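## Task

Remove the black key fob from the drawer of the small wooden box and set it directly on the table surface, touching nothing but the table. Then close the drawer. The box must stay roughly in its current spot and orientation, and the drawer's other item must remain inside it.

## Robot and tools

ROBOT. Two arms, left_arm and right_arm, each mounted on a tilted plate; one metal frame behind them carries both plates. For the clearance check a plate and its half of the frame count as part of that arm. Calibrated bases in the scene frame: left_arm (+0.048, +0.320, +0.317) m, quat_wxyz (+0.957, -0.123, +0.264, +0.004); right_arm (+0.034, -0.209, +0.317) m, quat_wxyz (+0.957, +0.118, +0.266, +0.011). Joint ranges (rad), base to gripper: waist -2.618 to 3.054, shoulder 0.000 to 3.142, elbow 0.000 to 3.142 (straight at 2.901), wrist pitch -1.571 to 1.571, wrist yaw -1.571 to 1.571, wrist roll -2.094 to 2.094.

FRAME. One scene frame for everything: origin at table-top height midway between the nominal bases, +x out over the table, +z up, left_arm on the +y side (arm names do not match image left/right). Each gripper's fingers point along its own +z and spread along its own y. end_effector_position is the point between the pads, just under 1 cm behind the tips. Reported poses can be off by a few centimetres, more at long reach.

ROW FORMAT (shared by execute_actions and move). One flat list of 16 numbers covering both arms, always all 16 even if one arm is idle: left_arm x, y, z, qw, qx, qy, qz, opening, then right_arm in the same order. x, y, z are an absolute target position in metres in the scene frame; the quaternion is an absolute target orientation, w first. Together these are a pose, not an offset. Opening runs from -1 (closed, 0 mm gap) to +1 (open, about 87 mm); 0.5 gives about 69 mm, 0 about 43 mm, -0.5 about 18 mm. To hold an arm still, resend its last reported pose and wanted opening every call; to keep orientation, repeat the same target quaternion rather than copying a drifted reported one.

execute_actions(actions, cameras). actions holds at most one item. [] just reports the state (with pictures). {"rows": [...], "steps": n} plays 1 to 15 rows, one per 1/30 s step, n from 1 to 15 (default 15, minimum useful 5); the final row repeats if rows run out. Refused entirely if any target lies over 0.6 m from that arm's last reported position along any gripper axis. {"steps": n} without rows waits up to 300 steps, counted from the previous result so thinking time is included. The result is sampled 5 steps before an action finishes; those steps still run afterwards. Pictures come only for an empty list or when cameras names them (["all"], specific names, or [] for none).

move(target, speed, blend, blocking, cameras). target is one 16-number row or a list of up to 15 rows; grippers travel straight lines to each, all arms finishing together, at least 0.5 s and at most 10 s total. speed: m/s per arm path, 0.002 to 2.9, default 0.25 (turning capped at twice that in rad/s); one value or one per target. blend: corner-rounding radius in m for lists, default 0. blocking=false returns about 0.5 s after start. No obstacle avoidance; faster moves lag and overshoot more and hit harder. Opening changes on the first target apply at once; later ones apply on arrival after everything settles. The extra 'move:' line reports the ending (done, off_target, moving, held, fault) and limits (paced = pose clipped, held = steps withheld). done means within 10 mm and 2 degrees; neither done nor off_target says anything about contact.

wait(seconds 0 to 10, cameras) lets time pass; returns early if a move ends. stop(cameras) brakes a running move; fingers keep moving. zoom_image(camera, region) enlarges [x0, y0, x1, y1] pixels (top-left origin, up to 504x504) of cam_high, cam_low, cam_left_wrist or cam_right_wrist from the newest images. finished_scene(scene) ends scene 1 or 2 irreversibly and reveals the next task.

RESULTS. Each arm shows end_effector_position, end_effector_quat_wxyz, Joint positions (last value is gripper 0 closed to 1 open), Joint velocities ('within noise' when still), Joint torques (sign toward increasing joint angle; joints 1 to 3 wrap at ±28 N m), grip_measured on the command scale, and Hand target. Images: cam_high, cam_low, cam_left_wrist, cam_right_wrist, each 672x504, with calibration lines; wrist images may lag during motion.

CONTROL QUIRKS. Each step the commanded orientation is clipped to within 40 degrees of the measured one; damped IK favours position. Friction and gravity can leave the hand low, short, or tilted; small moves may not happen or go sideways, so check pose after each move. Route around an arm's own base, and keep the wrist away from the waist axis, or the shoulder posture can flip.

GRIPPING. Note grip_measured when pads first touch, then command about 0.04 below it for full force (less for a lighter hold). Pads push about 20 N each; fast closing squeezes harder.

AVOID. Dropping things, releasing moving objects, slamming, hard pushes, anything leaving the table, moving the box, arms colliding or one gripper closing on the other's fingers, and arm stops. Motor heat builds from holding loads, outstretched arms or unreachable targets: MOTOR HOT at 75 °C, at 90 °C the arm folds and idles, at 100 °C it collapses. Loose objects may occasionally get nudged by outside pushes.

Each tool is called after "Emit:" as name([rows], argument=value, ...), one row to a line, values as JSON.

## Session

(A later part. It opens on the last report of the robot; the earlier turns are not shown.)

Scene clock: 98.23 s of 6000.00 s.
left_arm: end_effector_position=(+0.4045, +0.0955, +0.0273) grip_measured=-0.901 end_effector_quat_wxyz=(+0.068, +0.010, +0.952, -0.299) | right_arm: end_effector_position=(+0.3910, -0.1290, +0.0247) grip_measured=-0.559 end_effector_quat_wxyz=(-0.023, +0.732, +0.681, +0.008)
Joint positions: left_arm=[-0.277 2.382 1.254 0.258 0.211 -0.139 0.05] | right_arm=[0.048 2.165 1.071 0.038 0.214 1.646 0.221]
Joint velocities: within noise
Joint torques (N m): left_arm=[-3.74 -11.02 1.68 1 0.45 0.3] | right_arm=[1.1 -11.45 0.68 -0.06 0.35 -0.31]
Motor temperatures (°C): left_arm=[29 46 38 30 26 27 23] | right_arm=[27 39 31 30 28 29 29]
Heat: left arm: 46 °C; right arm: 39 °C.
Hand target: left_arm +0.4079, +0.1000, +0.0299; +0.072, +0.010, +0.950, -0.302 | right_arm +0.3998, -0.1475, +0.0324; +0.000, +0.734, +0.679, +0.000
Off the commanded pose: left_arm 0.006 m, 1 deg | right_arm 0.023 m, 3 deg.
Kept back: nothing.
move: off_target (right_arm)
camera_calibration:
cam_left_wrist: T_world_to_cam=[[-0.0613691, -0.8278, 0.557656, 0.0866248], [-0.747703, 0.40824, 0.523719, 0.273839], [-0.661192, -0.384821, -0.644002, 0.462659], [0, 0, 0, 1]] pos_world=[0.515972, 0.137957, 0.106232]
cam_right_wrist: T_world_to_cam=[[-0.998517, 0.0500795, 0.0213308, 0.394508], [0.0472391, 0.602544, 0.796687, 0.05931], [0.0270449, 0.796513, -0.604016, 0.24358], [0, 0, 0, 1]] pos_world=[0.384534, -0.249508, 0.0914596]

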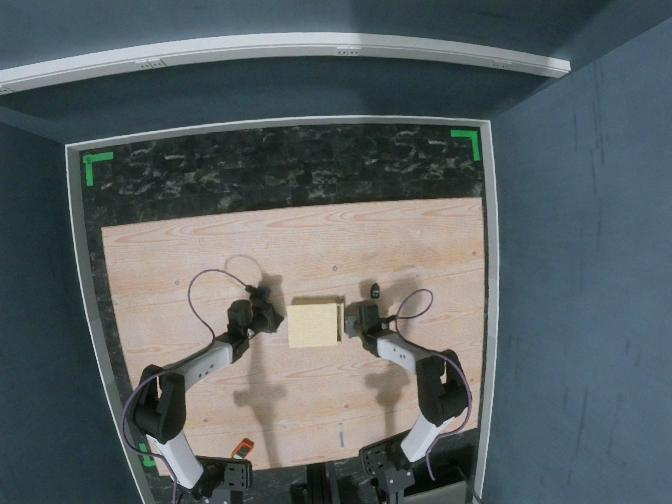

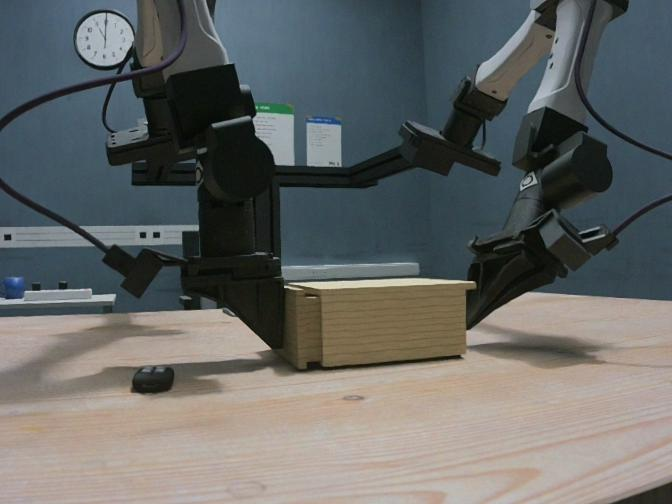

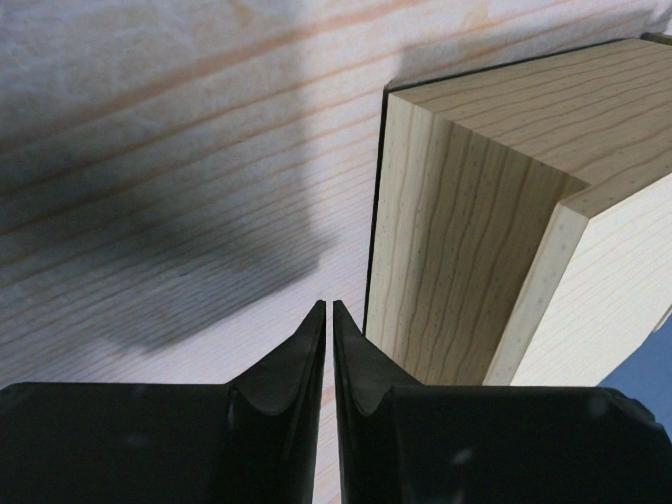

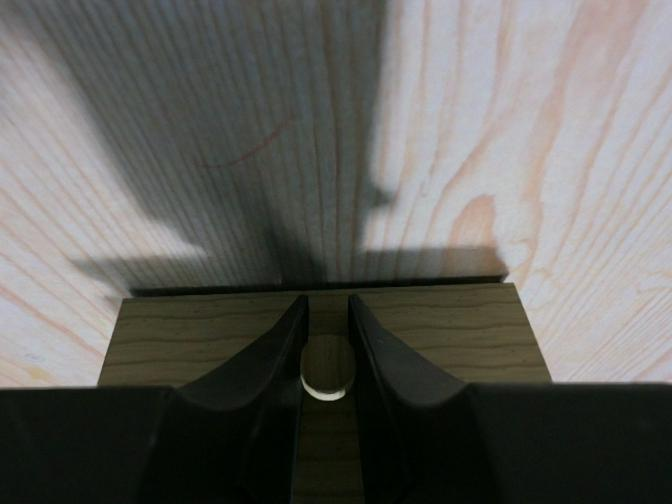

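Emit:
move([
  [0.408, 0.120, 0.050, 0.0716, 0.0103, 0.9504, -0.3025, -0.9, 0.397, -0.133, 0.032, 0.0, 0.7337, 0.6794, 0.0, 0.05],
  [0.408, 0.130, 0.060, 0.0716, 0.0103, 0.9504, -0.3025, -0.9, 0.397, -0.140, 0.13, 0.0, 0.7337, 0.6794, 0.0, 0.05],
  [0.408, 0.130, 0.060, 0.0716, 0.0103, 0.9504, -0.3025, -0.9, 0.370, -0.110, 0.125, 0.2164, 0.0, 0.9763, 0.0, -0.6],
], speed=[0.1, 0.15, 0.3], blend=[0, 0.02, 0])

Emit:
zoom_image(camera="cam_right_wrist", region=[168, 0, 504, 336])

Scene clock: 105.03 s of 6000.00 s.
left_arm: end_effector_position=(+0.3998, +0.1243, +0.0522) grip_measured=-0.901 end_effector_quat_wxyz=(+0.062, +0.010, +0.952, -0.299) | right_arm: end_effector_position=(+0.3735, -0.1171, +0.1278) grip_measured=-0.600 end_effector_quat_wxyz=(+0.216, +0.010, +0.976, -0.009)
Joint positions: left_arm=[-0.235 2.253 1.149 0.216 0.238 -0.106 0.05] | right_arm=[0.358 1.808 0.646 0.506 0.508 0.095 0.2]
Joint velocities: within noise
Joint torques (N m): left_arm=[-3.17 -12.15 1.68 0.88 0.45 0.31] | right_arm=[4.75 -4.94 2.07 1.09 -0.09 -0.24]
Motor temperatures (°C): left_arm=[29 50 37 30 25 27 23] | right_arm=[27 39 31 30 28 29 29]
Heat: left arm: 50 °C; right arm: 39 °C.
Hand target: left_arm +0.4079, +0.1299, +0.0597; +0.072, +0.010, +0.950, -0.302 | right_arm +0.3700, -0.1102, +0.1252; +0.216, +0.000, +0.976, +0.000
Off the commanded pose: left_arm 0.013 m, 1 deg | right_arm 0.008 m, 1 deg.
Kept back: nothing.
move: off_target (left_arm)
camera_calibration:
cam_left_wrist: T_world_to_cam=[[-0.0581645, -0.828273, 0.557298, 0.0951828], [-0.740352, 0.410277, 0.532496, 0.241913], [-0.669698, -0.381625, -0.637077, 0.489397], [0, 0, 0, 1]] pos_world=[0.512385, 0.166352, 0.129921]
cam_right_wrist: T_world_to_cam=[[-0.00307706, -0.999795, 0.0200372, -0.120257], [-0.903474, 0.0113682, 0.428492, 0.303759], [-0.428631, -0.0167846, -0.903324, 0.41003], [0, 0, 0, 1]] pos_world=[0.449821, -0.116803, 0.242641]

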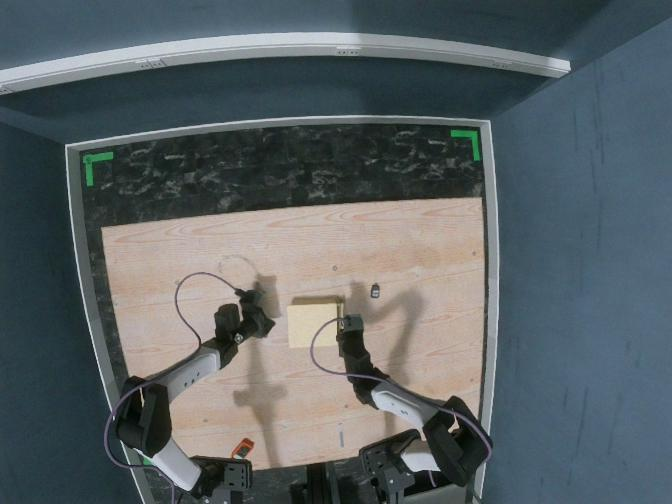

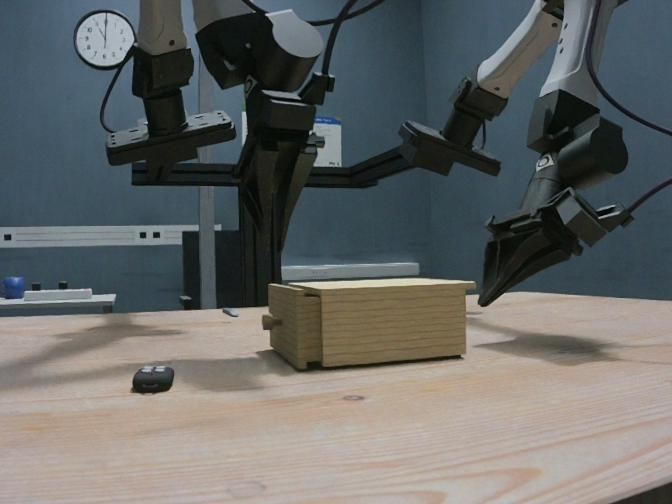

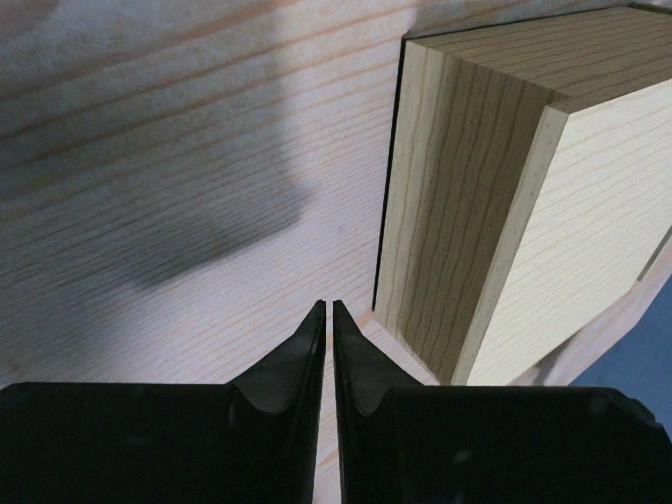

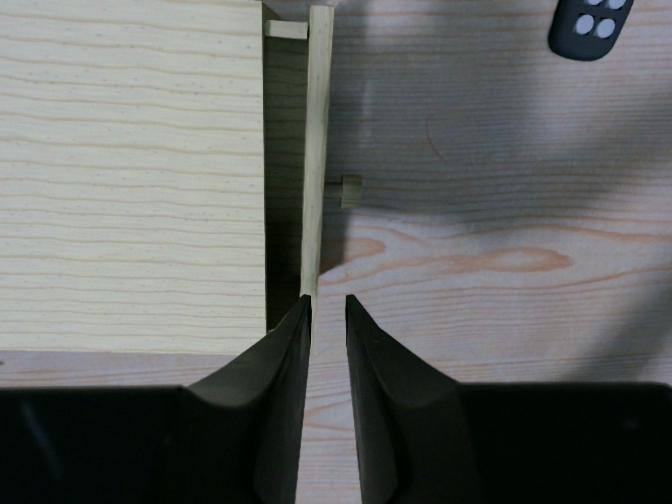

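Scaled by 1.500 from the camera's 672x504 image, which has a finer 960x720 frame.

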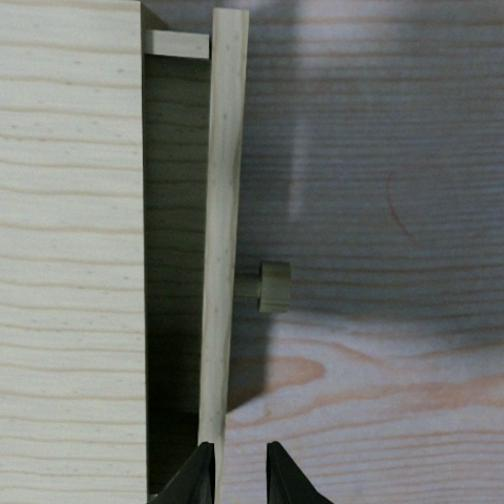

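Emit:
move([
  [0.408, 0.060, 0.120, 0.0716, 0.0103, 0.9504, -0.3025, -0.9, 0.395, -0.150, 0.120, 0.0, 0.7337, 0.6794, 0.0, 0.05],
  [0.408, 0.030, 0.105, 0.0716, 0.0103, 0.9504, -0.3025, -0.9, 0.394, -0.134, 0.030, 0.0, 0.7337, 0.6794, 0.0, 0.05],
  [0.408, 0.030, 0.075, 0.0716, 0.0103, 0.9504, -0.3025, -0.9, 0.394, -0.131, 0.030, 0.0, 0.7337, 0.6794, 0.0, -0.75],
], speed=[0.3, 0.15, 0.05], blend=[0.02, 0.0, 0])

Scene clock: 113.33 s of 6000.00 s.
left_arm: end_effector_position=(+0.4030, +0.0248, +0.0868) grip_measured=-0.901 end_effector_quat_wxyz=(+0.064, +0.013, +0.948, -0.312) | right_arm: end_effector_position=(+0.3923, -0.1310, +0.0354) grip_measured=-0.529 end_effector_quat_wxyz=(-0.002, +0.730, +0.683, -0.001)
Joint positions: left_arm=[-0.472 2.308 1.28 0.18 0.111 -0.287 0.05] | right_arm=[0.071 2.122 1.04 0.038 0.268 1.658 0.236]
Joint velocities: within noise
Joint torques (N m): left_arm=[-4.21 -8.16 4.26 1.38 0.19 0.33] | right_arm=[3.06 -6.32 2.91 0.23 0.08 -0.08]
Motor temperatures (°C): left_arm=[28 53 37 30 25 27 23] | right_arm=[27 39 31 30 28 29 28]
Heat: left arm: 53 °C; right arm: 39 °C.
Hand target: left_arm +0.4076, +0.0304, +0.0753; +0.071, +0.010, +0.950, -0.302 | right_arm +0.3938, -0.1311, +0.0301; +0.000, +0.734, +0.679, +0.000
Off the commanded pose: left_arm 0.014 m, 1 deg | right_arm 0.006 m, 1 deg.
Kept back: nothing.
move: off_target (left_arm)
camera_calibration:
cam_left_wrist: T_world_to_cam=[[-0.0652334, -0.812673, 0.579057, -0.00582203], [-0.740684, 0.428292, 0.517642, 0.267612], [-0.668679, -0.395131, -0.629873, 0.474871], [0, 0, 0, 1]] pos_world=[0.515373, 0.0682887, 0.163953]
cam_right_wrist: T_world_to_cam=[[-0.998964, 0.0454363, 0.00246466, 0.395971], [0.0308086, 0.635511, 0.771477, 0.0635958], [0.0334867, 0.770754, -0.636252, 0.246839], [0, 0, 0, 1]] pos_world=[0.385336, -0.248659, 0.107013]

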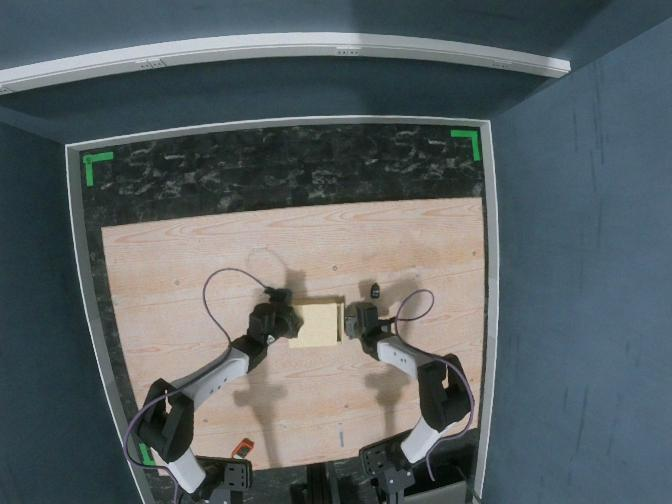

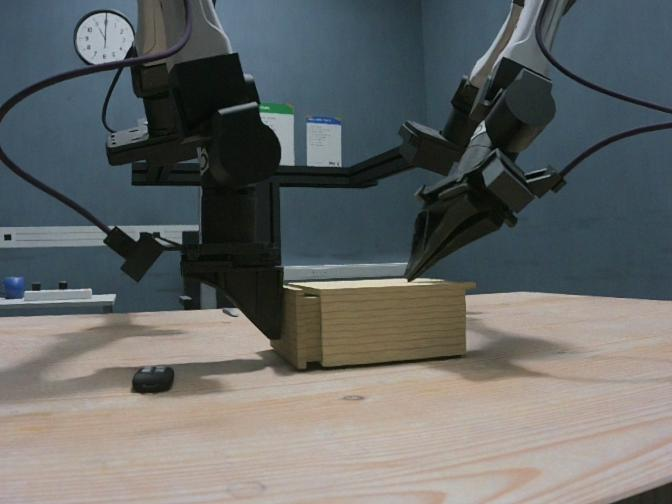

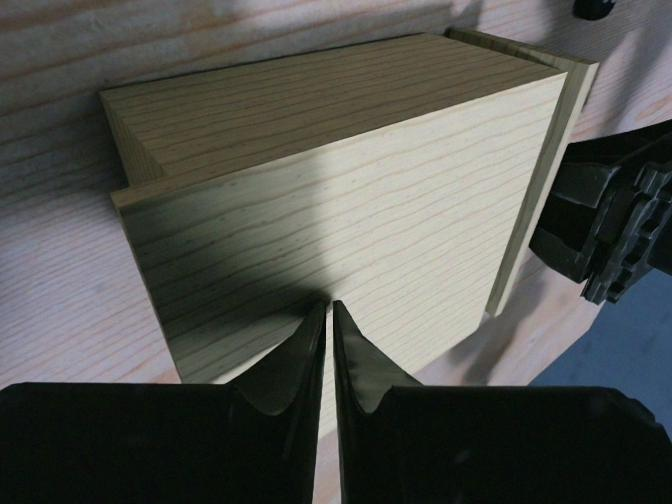

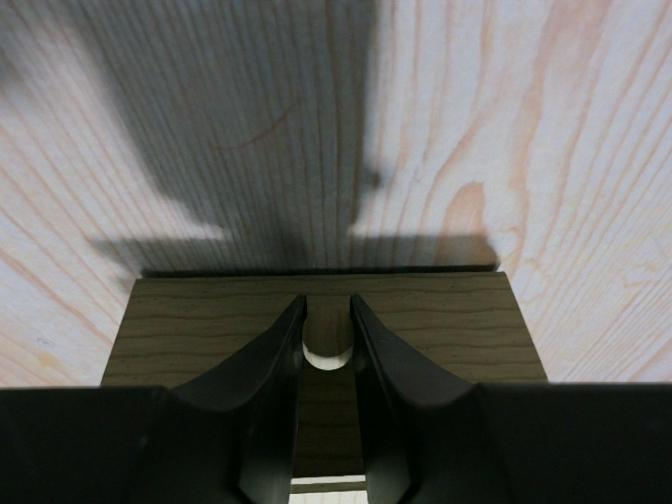

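Emit:
move([
  [0.408, 0.032, 0.048, 0.0716, 0.0103, 0.9504, -0.3025, -0.9, 0.394, -0.133, 0.032, 0.0, 0.7337, 0.6794, 0.0, -0.75],
  [0.408, 0.034, 0.040, 0.0716, 0.0103, 0.9504, -0.3025, -0.9, 0.390, -0.188, 0.034, 0.0, 0.7337, 0.6794, 0.0, -0.75],
], speed=[0.05, 0.06])

Emit:
zoom_image(camera="cam_high", region=[260, 280, 370, 360])

Scene clock: 115.40 s of 6000.00 s.
left_arm: end_effector_position=(+0.4120, +0.0092, +0.0843) grip_measured=-0.901 end_effector_quat_wxyz=(+0.067, +0.013, +0.927, -0.369) | right_arm: end_effector_position=(+0.3892, -0.1526, +0.0337) grip_measured=-0.529 end_effector_quat_wxyz=(-0.041, +0.729, +0.682, +0.041)
Joint positions: left_arm=[-0.447 2.363 1.331 0.225 0.242 -0.28 0.05] | right_arm=[-0.045 2.109 1.014 0.073 0.095 1.555 0.236]
Joint velocities: within noise
Joint torques (N m): left_arm=[-2.67 -5.9 3.54 1.36 -0.65 0.66] | right_arm=[-0.8 -10.55 0.34 0 0.91 -0.36]
Motor temperatures (°C): left_arm=[28 53 37 30 25 27 23] | right_arm=[27 39 30 30 28 29 29]
Heat: left arm: 53 °C; right arm: 39 °C.
Hand target: left_arm +0.4054, +0.0363, +0.0449; +0.069, +0.012, +0.950, -0.304 | right_arm +0.3895, -0.1870, +0.0343; -0.002, +0.734, +0.679, +0.000
Off the commanded pose: left_arm 0.051 m, 8 deg | right_arm 0.035 m, 7 deg.
Kept back: nothing.
move: off_target (left_arm, right_arm)
camera_calibration:
cam_left_wrist: T_world_to_cam=[[-0.0744997, -0.736099, 0.672761, -0.0212646], [-0.741546, 0.491962, 0.456161, 0.287186], [-0.666753, -0.4649, -0.582503, 0.468956], [0, 0, 0, 1]] pos_world=[0.524055, 0.0610797, 0.156471]
cam_right_wrist: T_world_to_cam=[[-0.998974, 0.0452823, 0.000388411, 0.393885], [0.0249901, 0.544113, 0.83864, 0.0647232], [0.0377642, 0.837789, -0.544686, 0.267926], [0, 0, 0, 1]] pos_world=[0.381745, -0.277518, 0.0915031]

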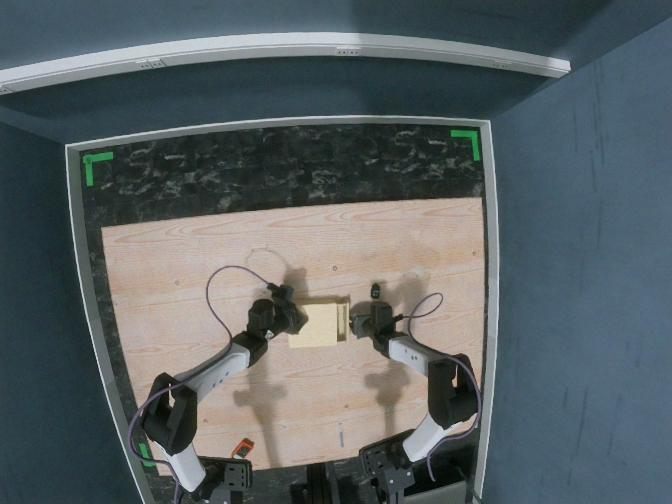

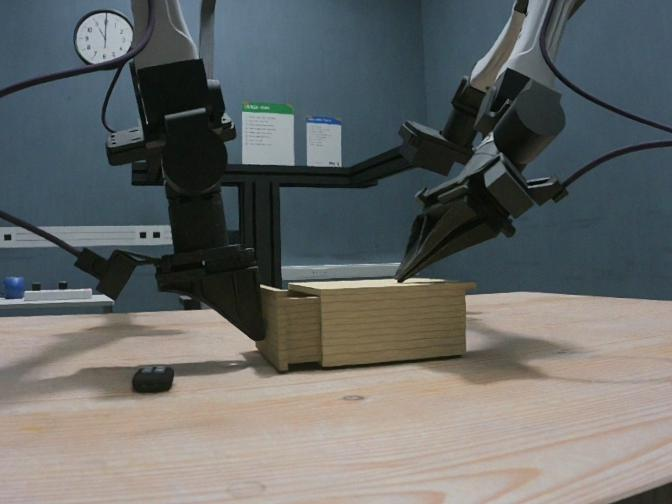

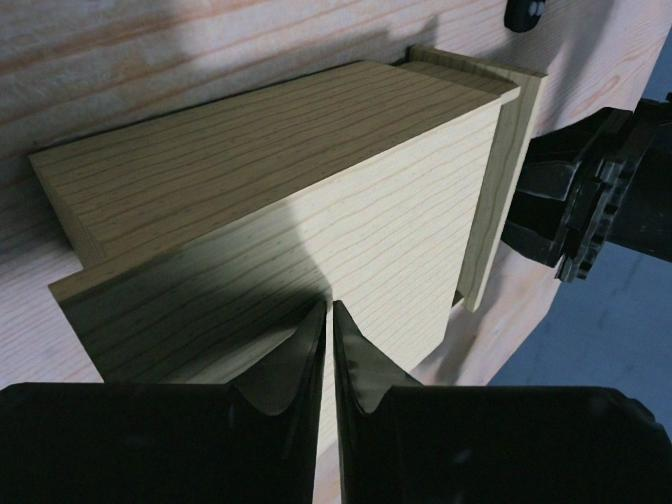

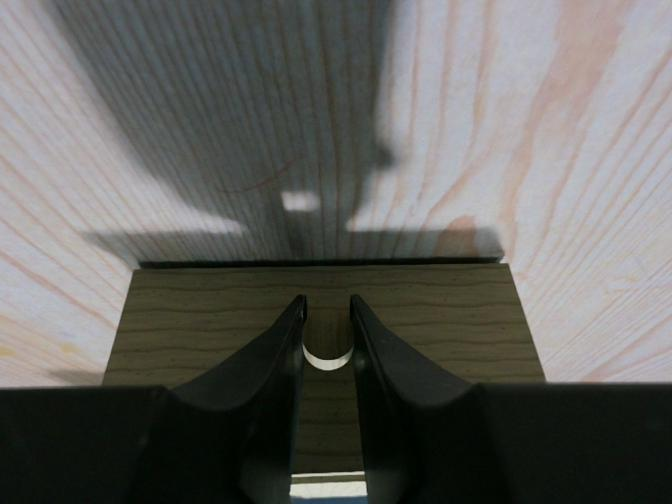

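Scaled by 4.582 from the camera's 672x504 image, which has a finer 960x720 frame.

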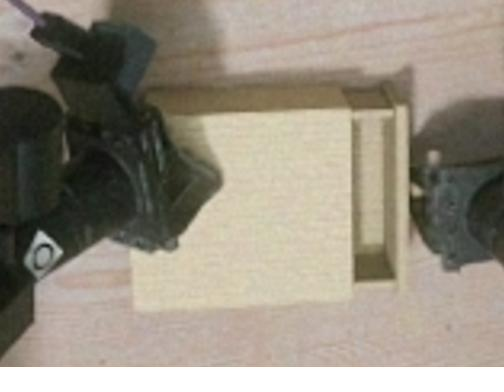

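Emit:
move([
  [0.408, 0.034, 0.040, 0.0716, 0.0103, 0.9504, -0.3025, -0.9, 0.387, -0.225, 0.036, 0.0, 0.7337, 0.6794, 0.0, -0.75],
], speed=[0.07])

Emit:
zoom_image(camera="cam_high", region=[260, 280, 370, 360])

Scene clock: 116.53 s of 6000.00 s.
left_arm: end_effector_position=(+0.4120, +0.0093, +0.0841) grip_measured=-0.901 end_effector_quat_wxyz=(+0.067, +0.013, +0.927, -0.369) | right_arm: end_effector_position=(+0.3871, -0.1930, +0.0327) grip_measured=-0.529 end_effector_quat_wxyz=(-0.035, +0.730, +0.682, +0.039)
Joint positions: left_arm=[-0.447 2.364 1.331 0.226 0.243 -0.279 0.05] | right_arm=[-0.15 2.083 1.004 0.071 0.051 1.466 0.236]
Joint velocities: within noise
Joint torques (N m): left_arm=[-2.63 -5.85 3.56 1.36 -0.67 0.65] | right_arm=[-1.33 -10.86 0.7 -0.11 0.85 -0.4]
Motor temperatures (°C): left_arm=[28 52 37 30 25 27 23] | right_arm=[27 39 30 30 28 29 29]
Heat: left arm: 52 °C; right arm: 39 °C.
Hand target: left_arm +0.4053, +0.0365, +0.0447; +0.069, +0.012, +0.950, -0.304 | right_arm +0.3866, -0.2242, +0.0360; -0.001, +0.734, +0.679, +0.000
Off the commanded pose: left_arm 0.051 m, 8 deg | right_arm 0.032 m, 6 deg.
Kept back: nothing.
move: off_target (left_arm, right_arm)
camera_calibration:
cam_left_wrist: T_world_to_cam=[[-0.0757716, -0.735821, 0.672924, -0.0205744], [-0.741427, 0.492834, 0.455413, 0.287231], [-0.666742, -0.464417, -0.5829, 0.468923], [0, 0, 0, 1]] pos_world=[0.524053, 0.0610793, 0.156371]
cam_right_wrist: T_world_to_cam=[[-0.998872, 0.0471511, -0.00564808, 0.394209], [0.0214747, 0.554576, 0.831856, 0.0912088], [0.0423552, 0.830796, -0.554963, 0.298586], [0, 0, 0, 1]] pos_world=[0.379159, -0.317234, 0.0920583]

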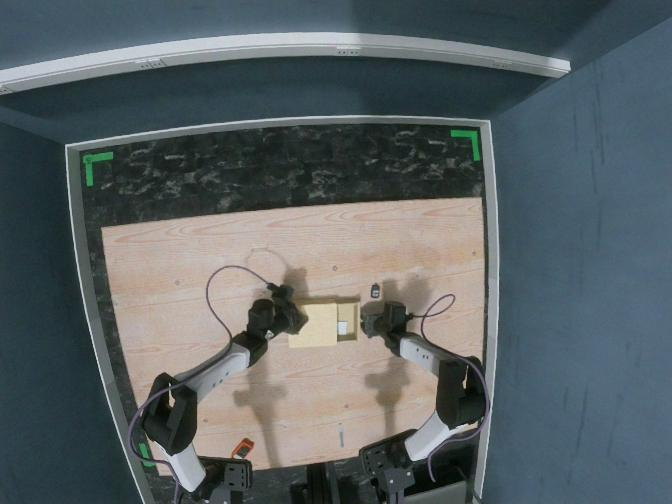

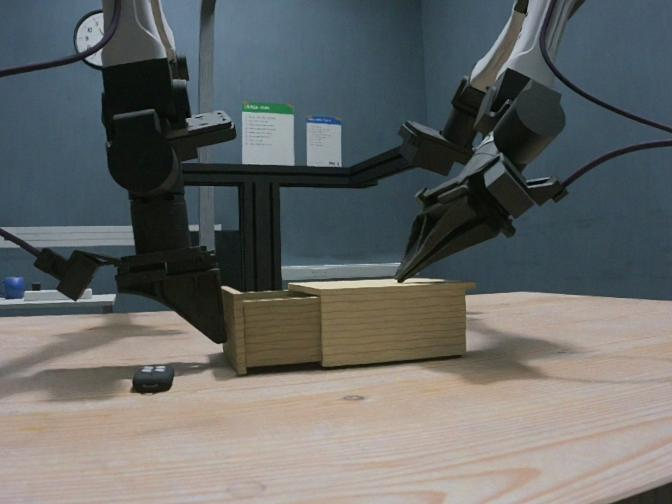

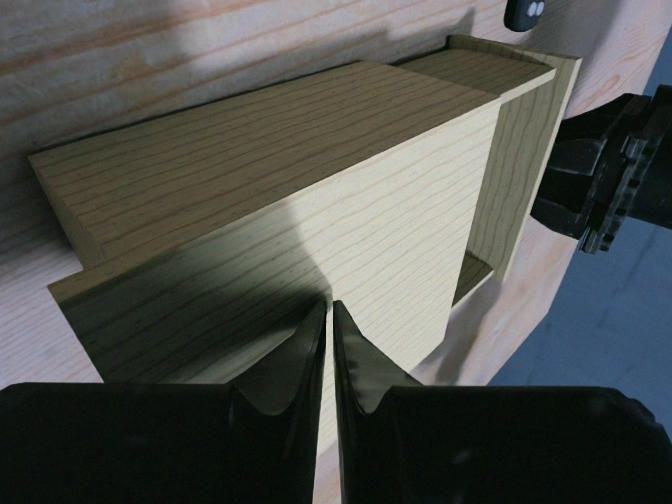

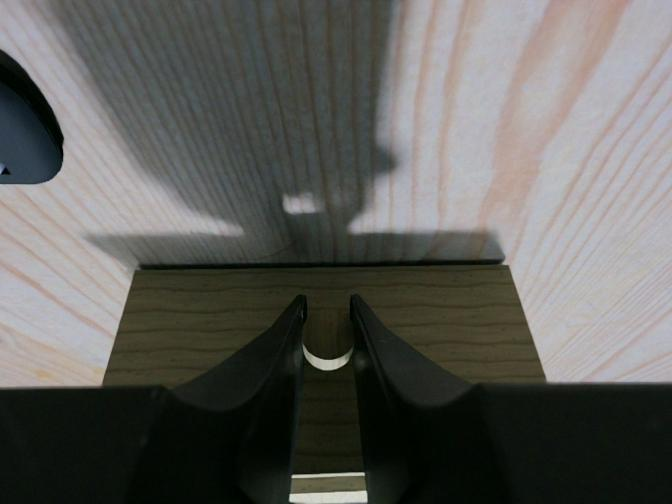

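Scaled by 4.582 from the camera's 672x504 image, which has a finer 960x720 frame.

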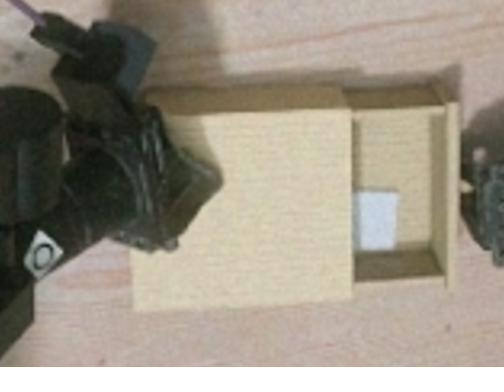

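Emit:
move([
  [0.408, 0.025, 0.075, 0.0716, 0.0103, 0.9504, -0.3025, -0.9, 0.389, -0.199, 0.034, 0.0, 0.7337, 0.6794, 0.0, 0.05],
  [0.408, 0.040, 0.100, 0.0716, 0.0103, 0.9504, -0.3025, -0.9, 0.385, -0.215, 0.12, 0.0, 0.7337, 0.6794, 0.0, 0.05],
], speed=[0.1, 0.12])

Emit:
zoom_image(camera="cam_right_wrist", region=[130, 60, 570, 390])

Scene clock: 119.23 s of 6000.00 s.
left_arm: end_effector_position=(+0.3988, +0.0308, +0.0953) grip_measured=-0.901 end_effector_quat_wxyz=(+0.061, +0.012, +0.948, -0.313) | right_arm: end_effector_position=(+0.3808, -0.2106, +0.1111) grip_measured=+0.050 end_effector_quat_wxyz=(-0.012, +0.731, +0.682, +0.000)
Joint positions: left_arm=[-0.47 2.267 1.239 0.175 0.117 -0.288 0.05] | right_arm=[-0.12 1.756 0.89 -0.155 0.155 1.497 0.525]
Joint velocities: within noise
Joint torques (N m): left_arm=[-4.71 -12.33 2.52 1.04 0.11 0.31] | right_arm=[1.92 -10.15 2.21 -0.04 0.22 -0.07]
Motor temperatures (°C): left_arm=[28 53 37 30 25 27 23] | right_arm=[27 40 30 30 28 29 29]
Heat: left arm: 53 °C; right arm: 40 °C.
Hand target: left_arm +0.4080, +0.0399, +0.0998; +0.072, +0.010, +0.950, -0.303 | right_arm +0.3850, -0.2149, +0.1197; +0.000, +0.734, +0.679, +0.000
Off the commanded pose: left_arm 0.014 m, 2 deg | right_arm 0.011 m, 1 deg.
Kept back: nothing.
move: off_target (left_arm, right_arm)
camera_calibration:
cam_left_wrist: T_world_to_cam=[[-0.0620581, -0.811196, 0.581472, -0.00764457], [-0.736557, 0.430371, 0.52179, 0.255428], [-0.673523, -0.395906, -0.6242, 0.48123], [0, 0, 0, 1]] pos_world=[0.511782, 0.0743915, 0.171549]
cam_right_wrist: T_world_to_cam=[[-0.998695, 0.0486999, 0.0153909, 0.387091], [0.042432, 0.623416, 0.780738, 0.0480129], [0.0284269, 0.780372, -0.624669, 0.359391], [0, 0, 0, 1]] pos_world=[0.374332, -0.329242, 0.181057]

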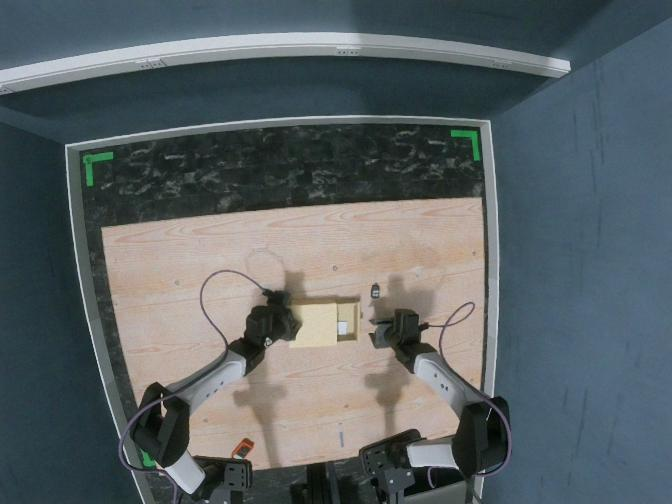

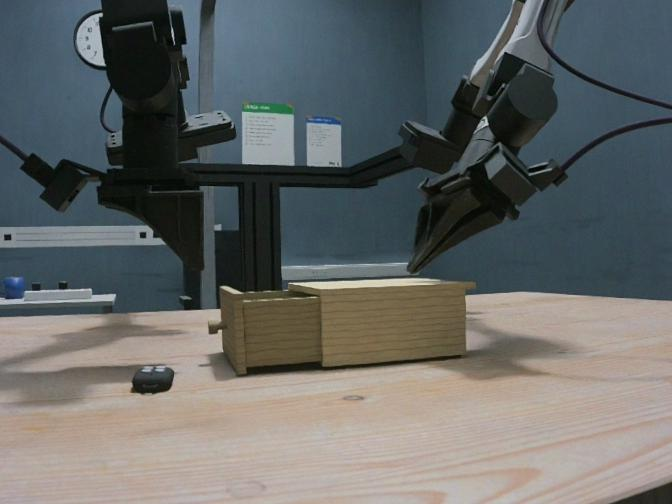

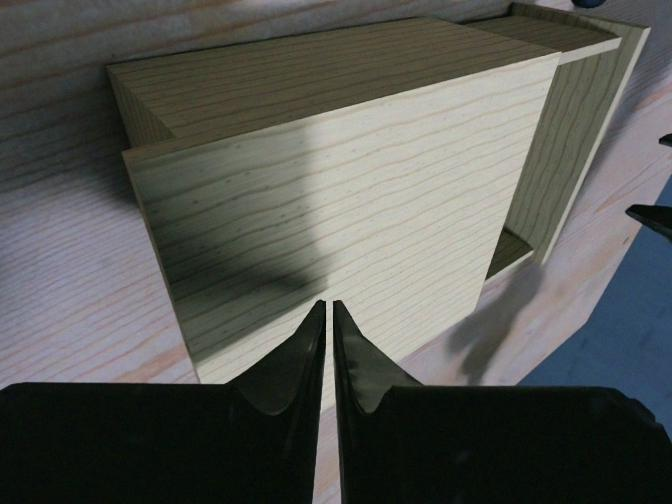

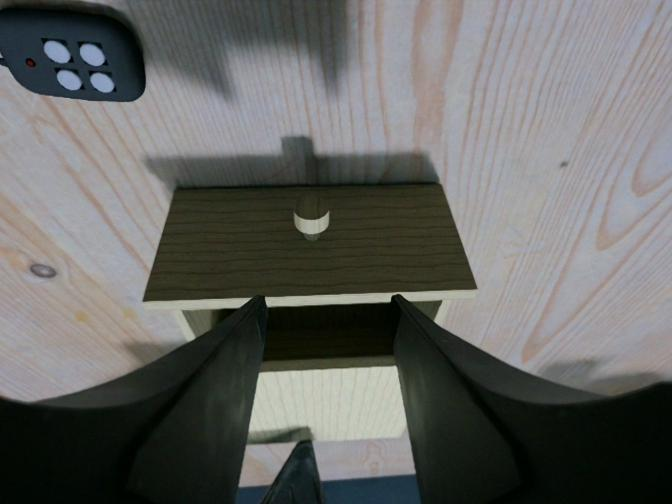

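Scaled by 1.145 from the camera's 672x504 image, which has a finer 960x720 frame.

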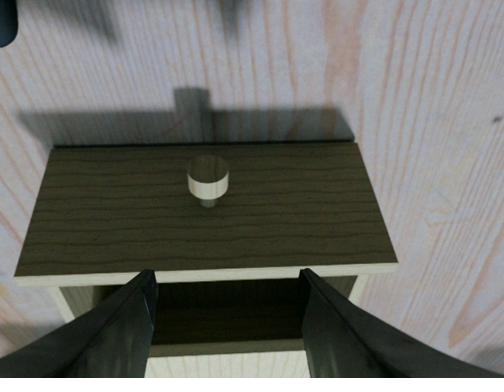

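Emit:
move([
  [0.41, 0.10, 0.16, 0.0716, 0.0103, 0.9504, -0.3025, -0.9, 0.33, -0.17, 0.14, 0.2164, 0.0, 0.9763, 0.0, -0.6],
], speed=[0.35])

Emit:
zoom_image(camera="cam_right_wrist", region=[130, 0, 500, 300])

Scene clock: 123.20 s of 6000.00 s.
left_arm: end_effector_position=(+0.4055, +0.0940, +0.1532) grip_measured=-0.901 end_effector_quat_wxyz=(+0.066, +0.010, +0.952, -0.299) | right_arm: end_effector_position=(+0.3193, -0.1729, +0.1325) grip_measured=-0.600 end_effector_quat_wxyz=(+0.194, +0.000, +0.981, -0.007)
Joint positions: left_arm=[-0.404 1.965 1.073 0.033 0.129 -0.236 0.05] | right_arm=[0.206 1.643 0.395 0.587 0.38 -0.004 0.2]
Joint velocities: within noise
Joint torques (N m): left_arm=[-3.37 -11.58 2.96 0.99 0.42 0.31] | right_arm=[3.04 -7.32 1.25 1.11 -0.08 -0.26]
Motor temperatures (°C): left_arm=[28 54 37 30 25 27 23] | right_arm=[27 40 30 30 28 29 29]
Heat: left arm: 54 °C; right arm: 40 °C.
Hand target: left_arm +0.4099, +0.0998, +0.1597; +0.072, +0.010, +0.950, -0.302 | right_arm +0.3299, -0.1701, +0.1398; +0.216, +0.000, +0.976, +0.000
Off the commanded pose: left_arm 0.010 m, 1 deg | right_arm 0.013 m, 3 deg.
Kept back: nothing.
move: off_target (right_arm)
camera_calibration:
cam_left_wrist: T_world_to_cam=[[-0.0604058, -0.828357, 0.556934, 0.0151247], [-0.744269, 0.409175, 0.527863, 0.207124], [-0.665143, -0.382622, -0.641237, 0.544857], [0, 0, 0, 1]] pos_world=[0.517477, 0.136253, 0.231626]
cam_right_wrist: T_world_to_cam=[[0.0170503, -0.999634, 0.0209967, -0.182859], [-0.88291, -0.00519757, 0.469513, 0.238478], [-0.469232, -0.0265435, -0.882676, 0.398695], [0, 0, 0, 1]] pos_world=[0.400753, -0.17097, 0.24379]

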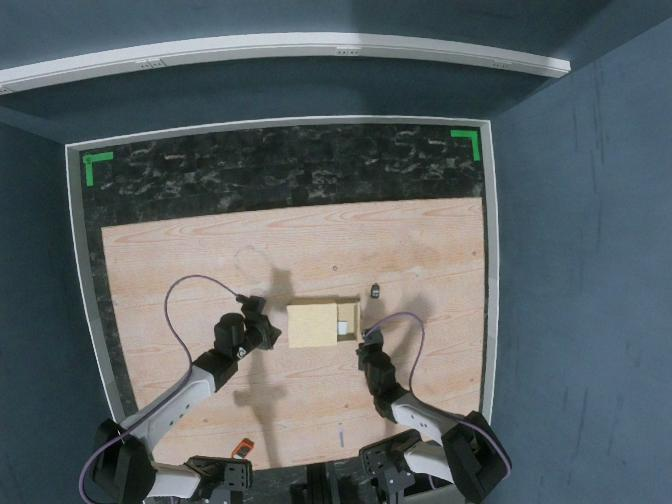

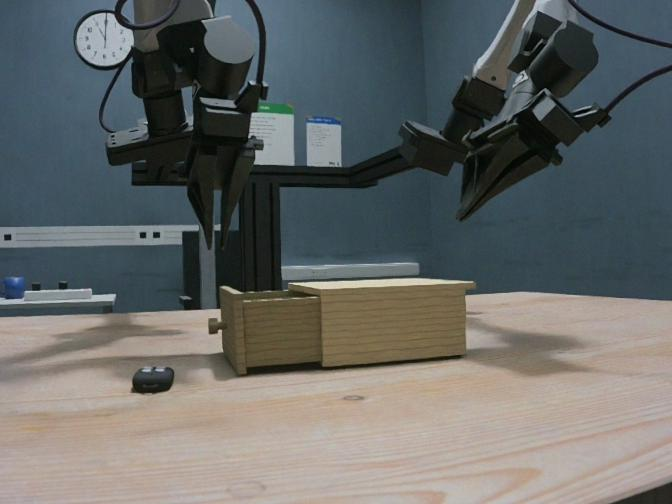

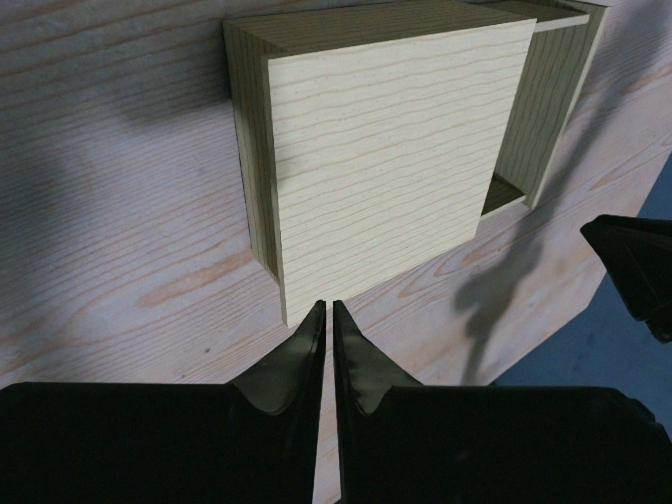

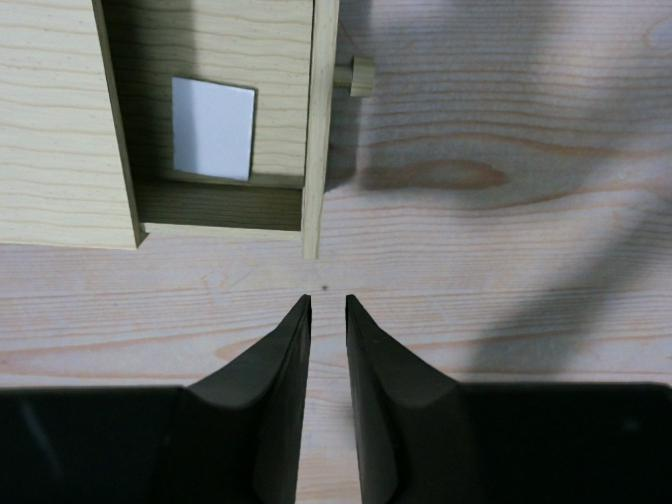

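Scaled by 1.362 from the camera's 672x504 image, which has a finer 960x720 frame.

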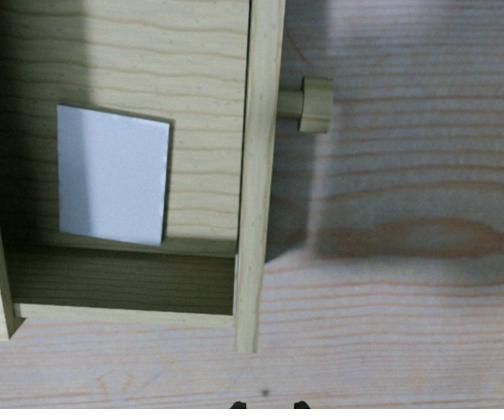

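Emit:
move([
  [0.41, 0.10, 0.14, 0.0716, 0.0103, 0.9504, -0.3025, -0.9, 0.390, -0.215, 0.11, -0.032, 0.7327, 0.6790, 0.030, 0.6],
  [0.41, 0.10, 0.13, 0.0716, 0.0103, 0.9504, -0.3025, -0.9, 0.391, -0.210, 0.030, -0.032, 0.7327, 0.6790, 0.030, 0.6],
  [0.41, 0.10, 0.13, 0.0716, 0.0103, 0.9504, -0.3025, -0.9, 0.395, -0.140, 0.030, -0.032, 0.7327, 0.6790, 0.030, 0.6],
], speed=[0.35, 0.2, 0.06], blend=[0.02, 0.0, 0])

Emit:
zoom_image(camera="cam_low", region=[210, 240, 560, 390])

Scene clock: 130.50 s of 6000.00 s.
left_arm: end_effector_position=(+0.4045, +0.0995, +0.1344) grip_measured=-0.901 end_effector_quat_wxyz=(+0.066, +0.010, +0.952, -0.299) | right_arm: end_effector_position=(+0.3926, -0.1654, +0.0309) grip_measured=+0.600 end_effector_quat_wxyz=(-0.011, +0.737, +0.676, +0.003)
Joint positions: left_arm=[-0.371 2.013 1.073 0.079 0.15 -0.211 0.05] | right_arm=[-0.033 2.107 1.033 0.044 0.198 1.587 0.8]
Joint velocities: within noise
Joint torques (N m): left_arm=[-3.36 -8.03 4.52 1.26 0.42 0.31] | right_arm=[5.98 -6.01 2.78 0.23 -0.45 0.07]
Motor temperatures (°C): left_arm=[28 54 37 30 25 27 23] | right_arm=[26 39 30 30 28 29 28]
Heat: left arm: 54 °C; right arm: 39 °C.
Hand target: left_arm +0.4098, +0.1002, +0.1301; +0.072, +0.010, +0.950, -0.302 | right_arm +0.3941, -0.1407, +0.0311; -0.032, +0.733, +0.679, +0.029
Off the commanded pose: left_arm 0.007 m, 1 deg | right_arm 0.026 m, 4 deg.
Kept back: nothing.
move: off_target (right_arm)
camera_calibration:
cam_left_wrist: T_world_to_cam=[[-0.0605483, -0.828328, 0.556962, 0.0300921], [-0.744817, 0.408965, 0.527253, 0.214367], [-0.664517, -0.38291, -0.641714, 0.534058], [0, 0, 0, 1]] pos_world=[0.516377, 0.141754, 0.212927]
cam_right_wrist: T_world_to_cam=[[-0.997878, 0.0644435, 0.00927757, 0.400367], [0.0473881, 0.621167, 0.782244, 0.0796679], [0.0446476, 0.781024, -0.622903, 0.267313], [0, 0, 0, 1]] pos_world=[0.383807, -0.284066, 0.100476]

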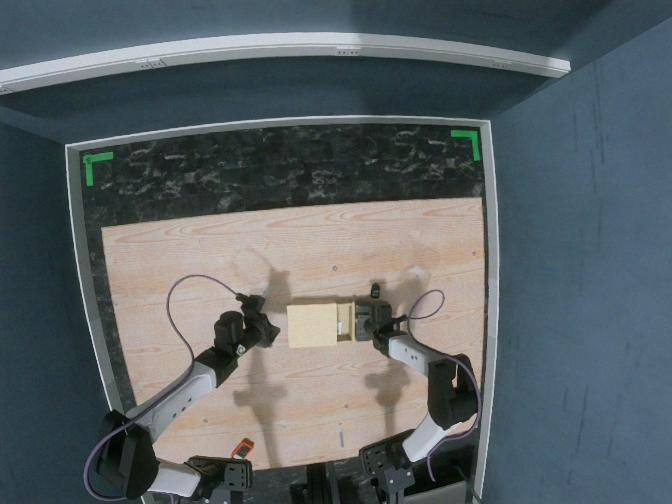

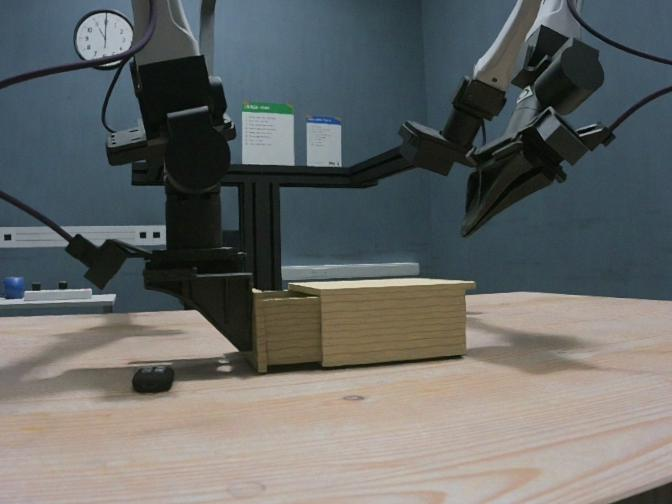

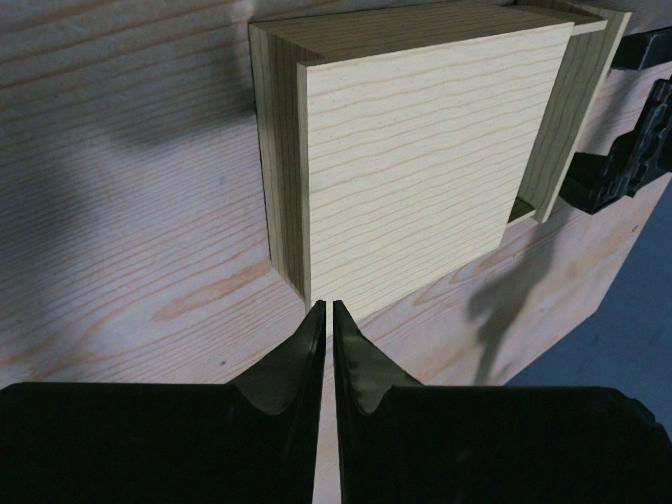

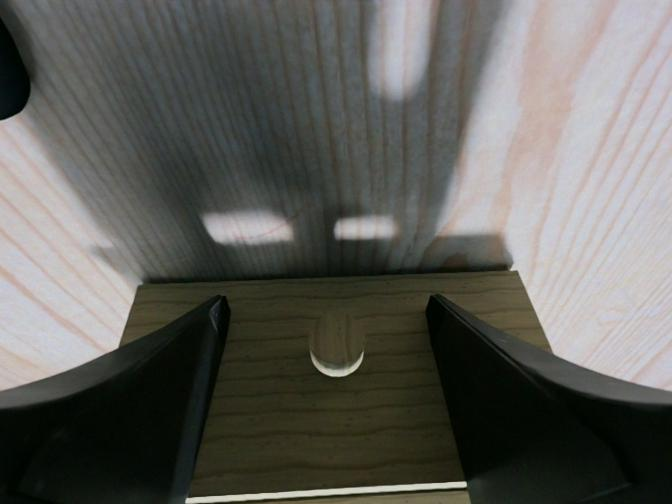

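Scaled by 1.440 from the camera's 672x504 image, which has a finer 960x720 frame.

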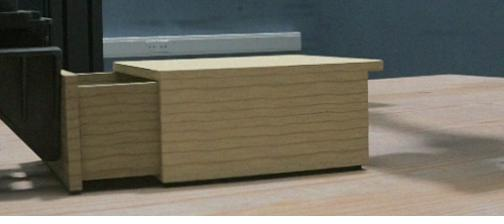

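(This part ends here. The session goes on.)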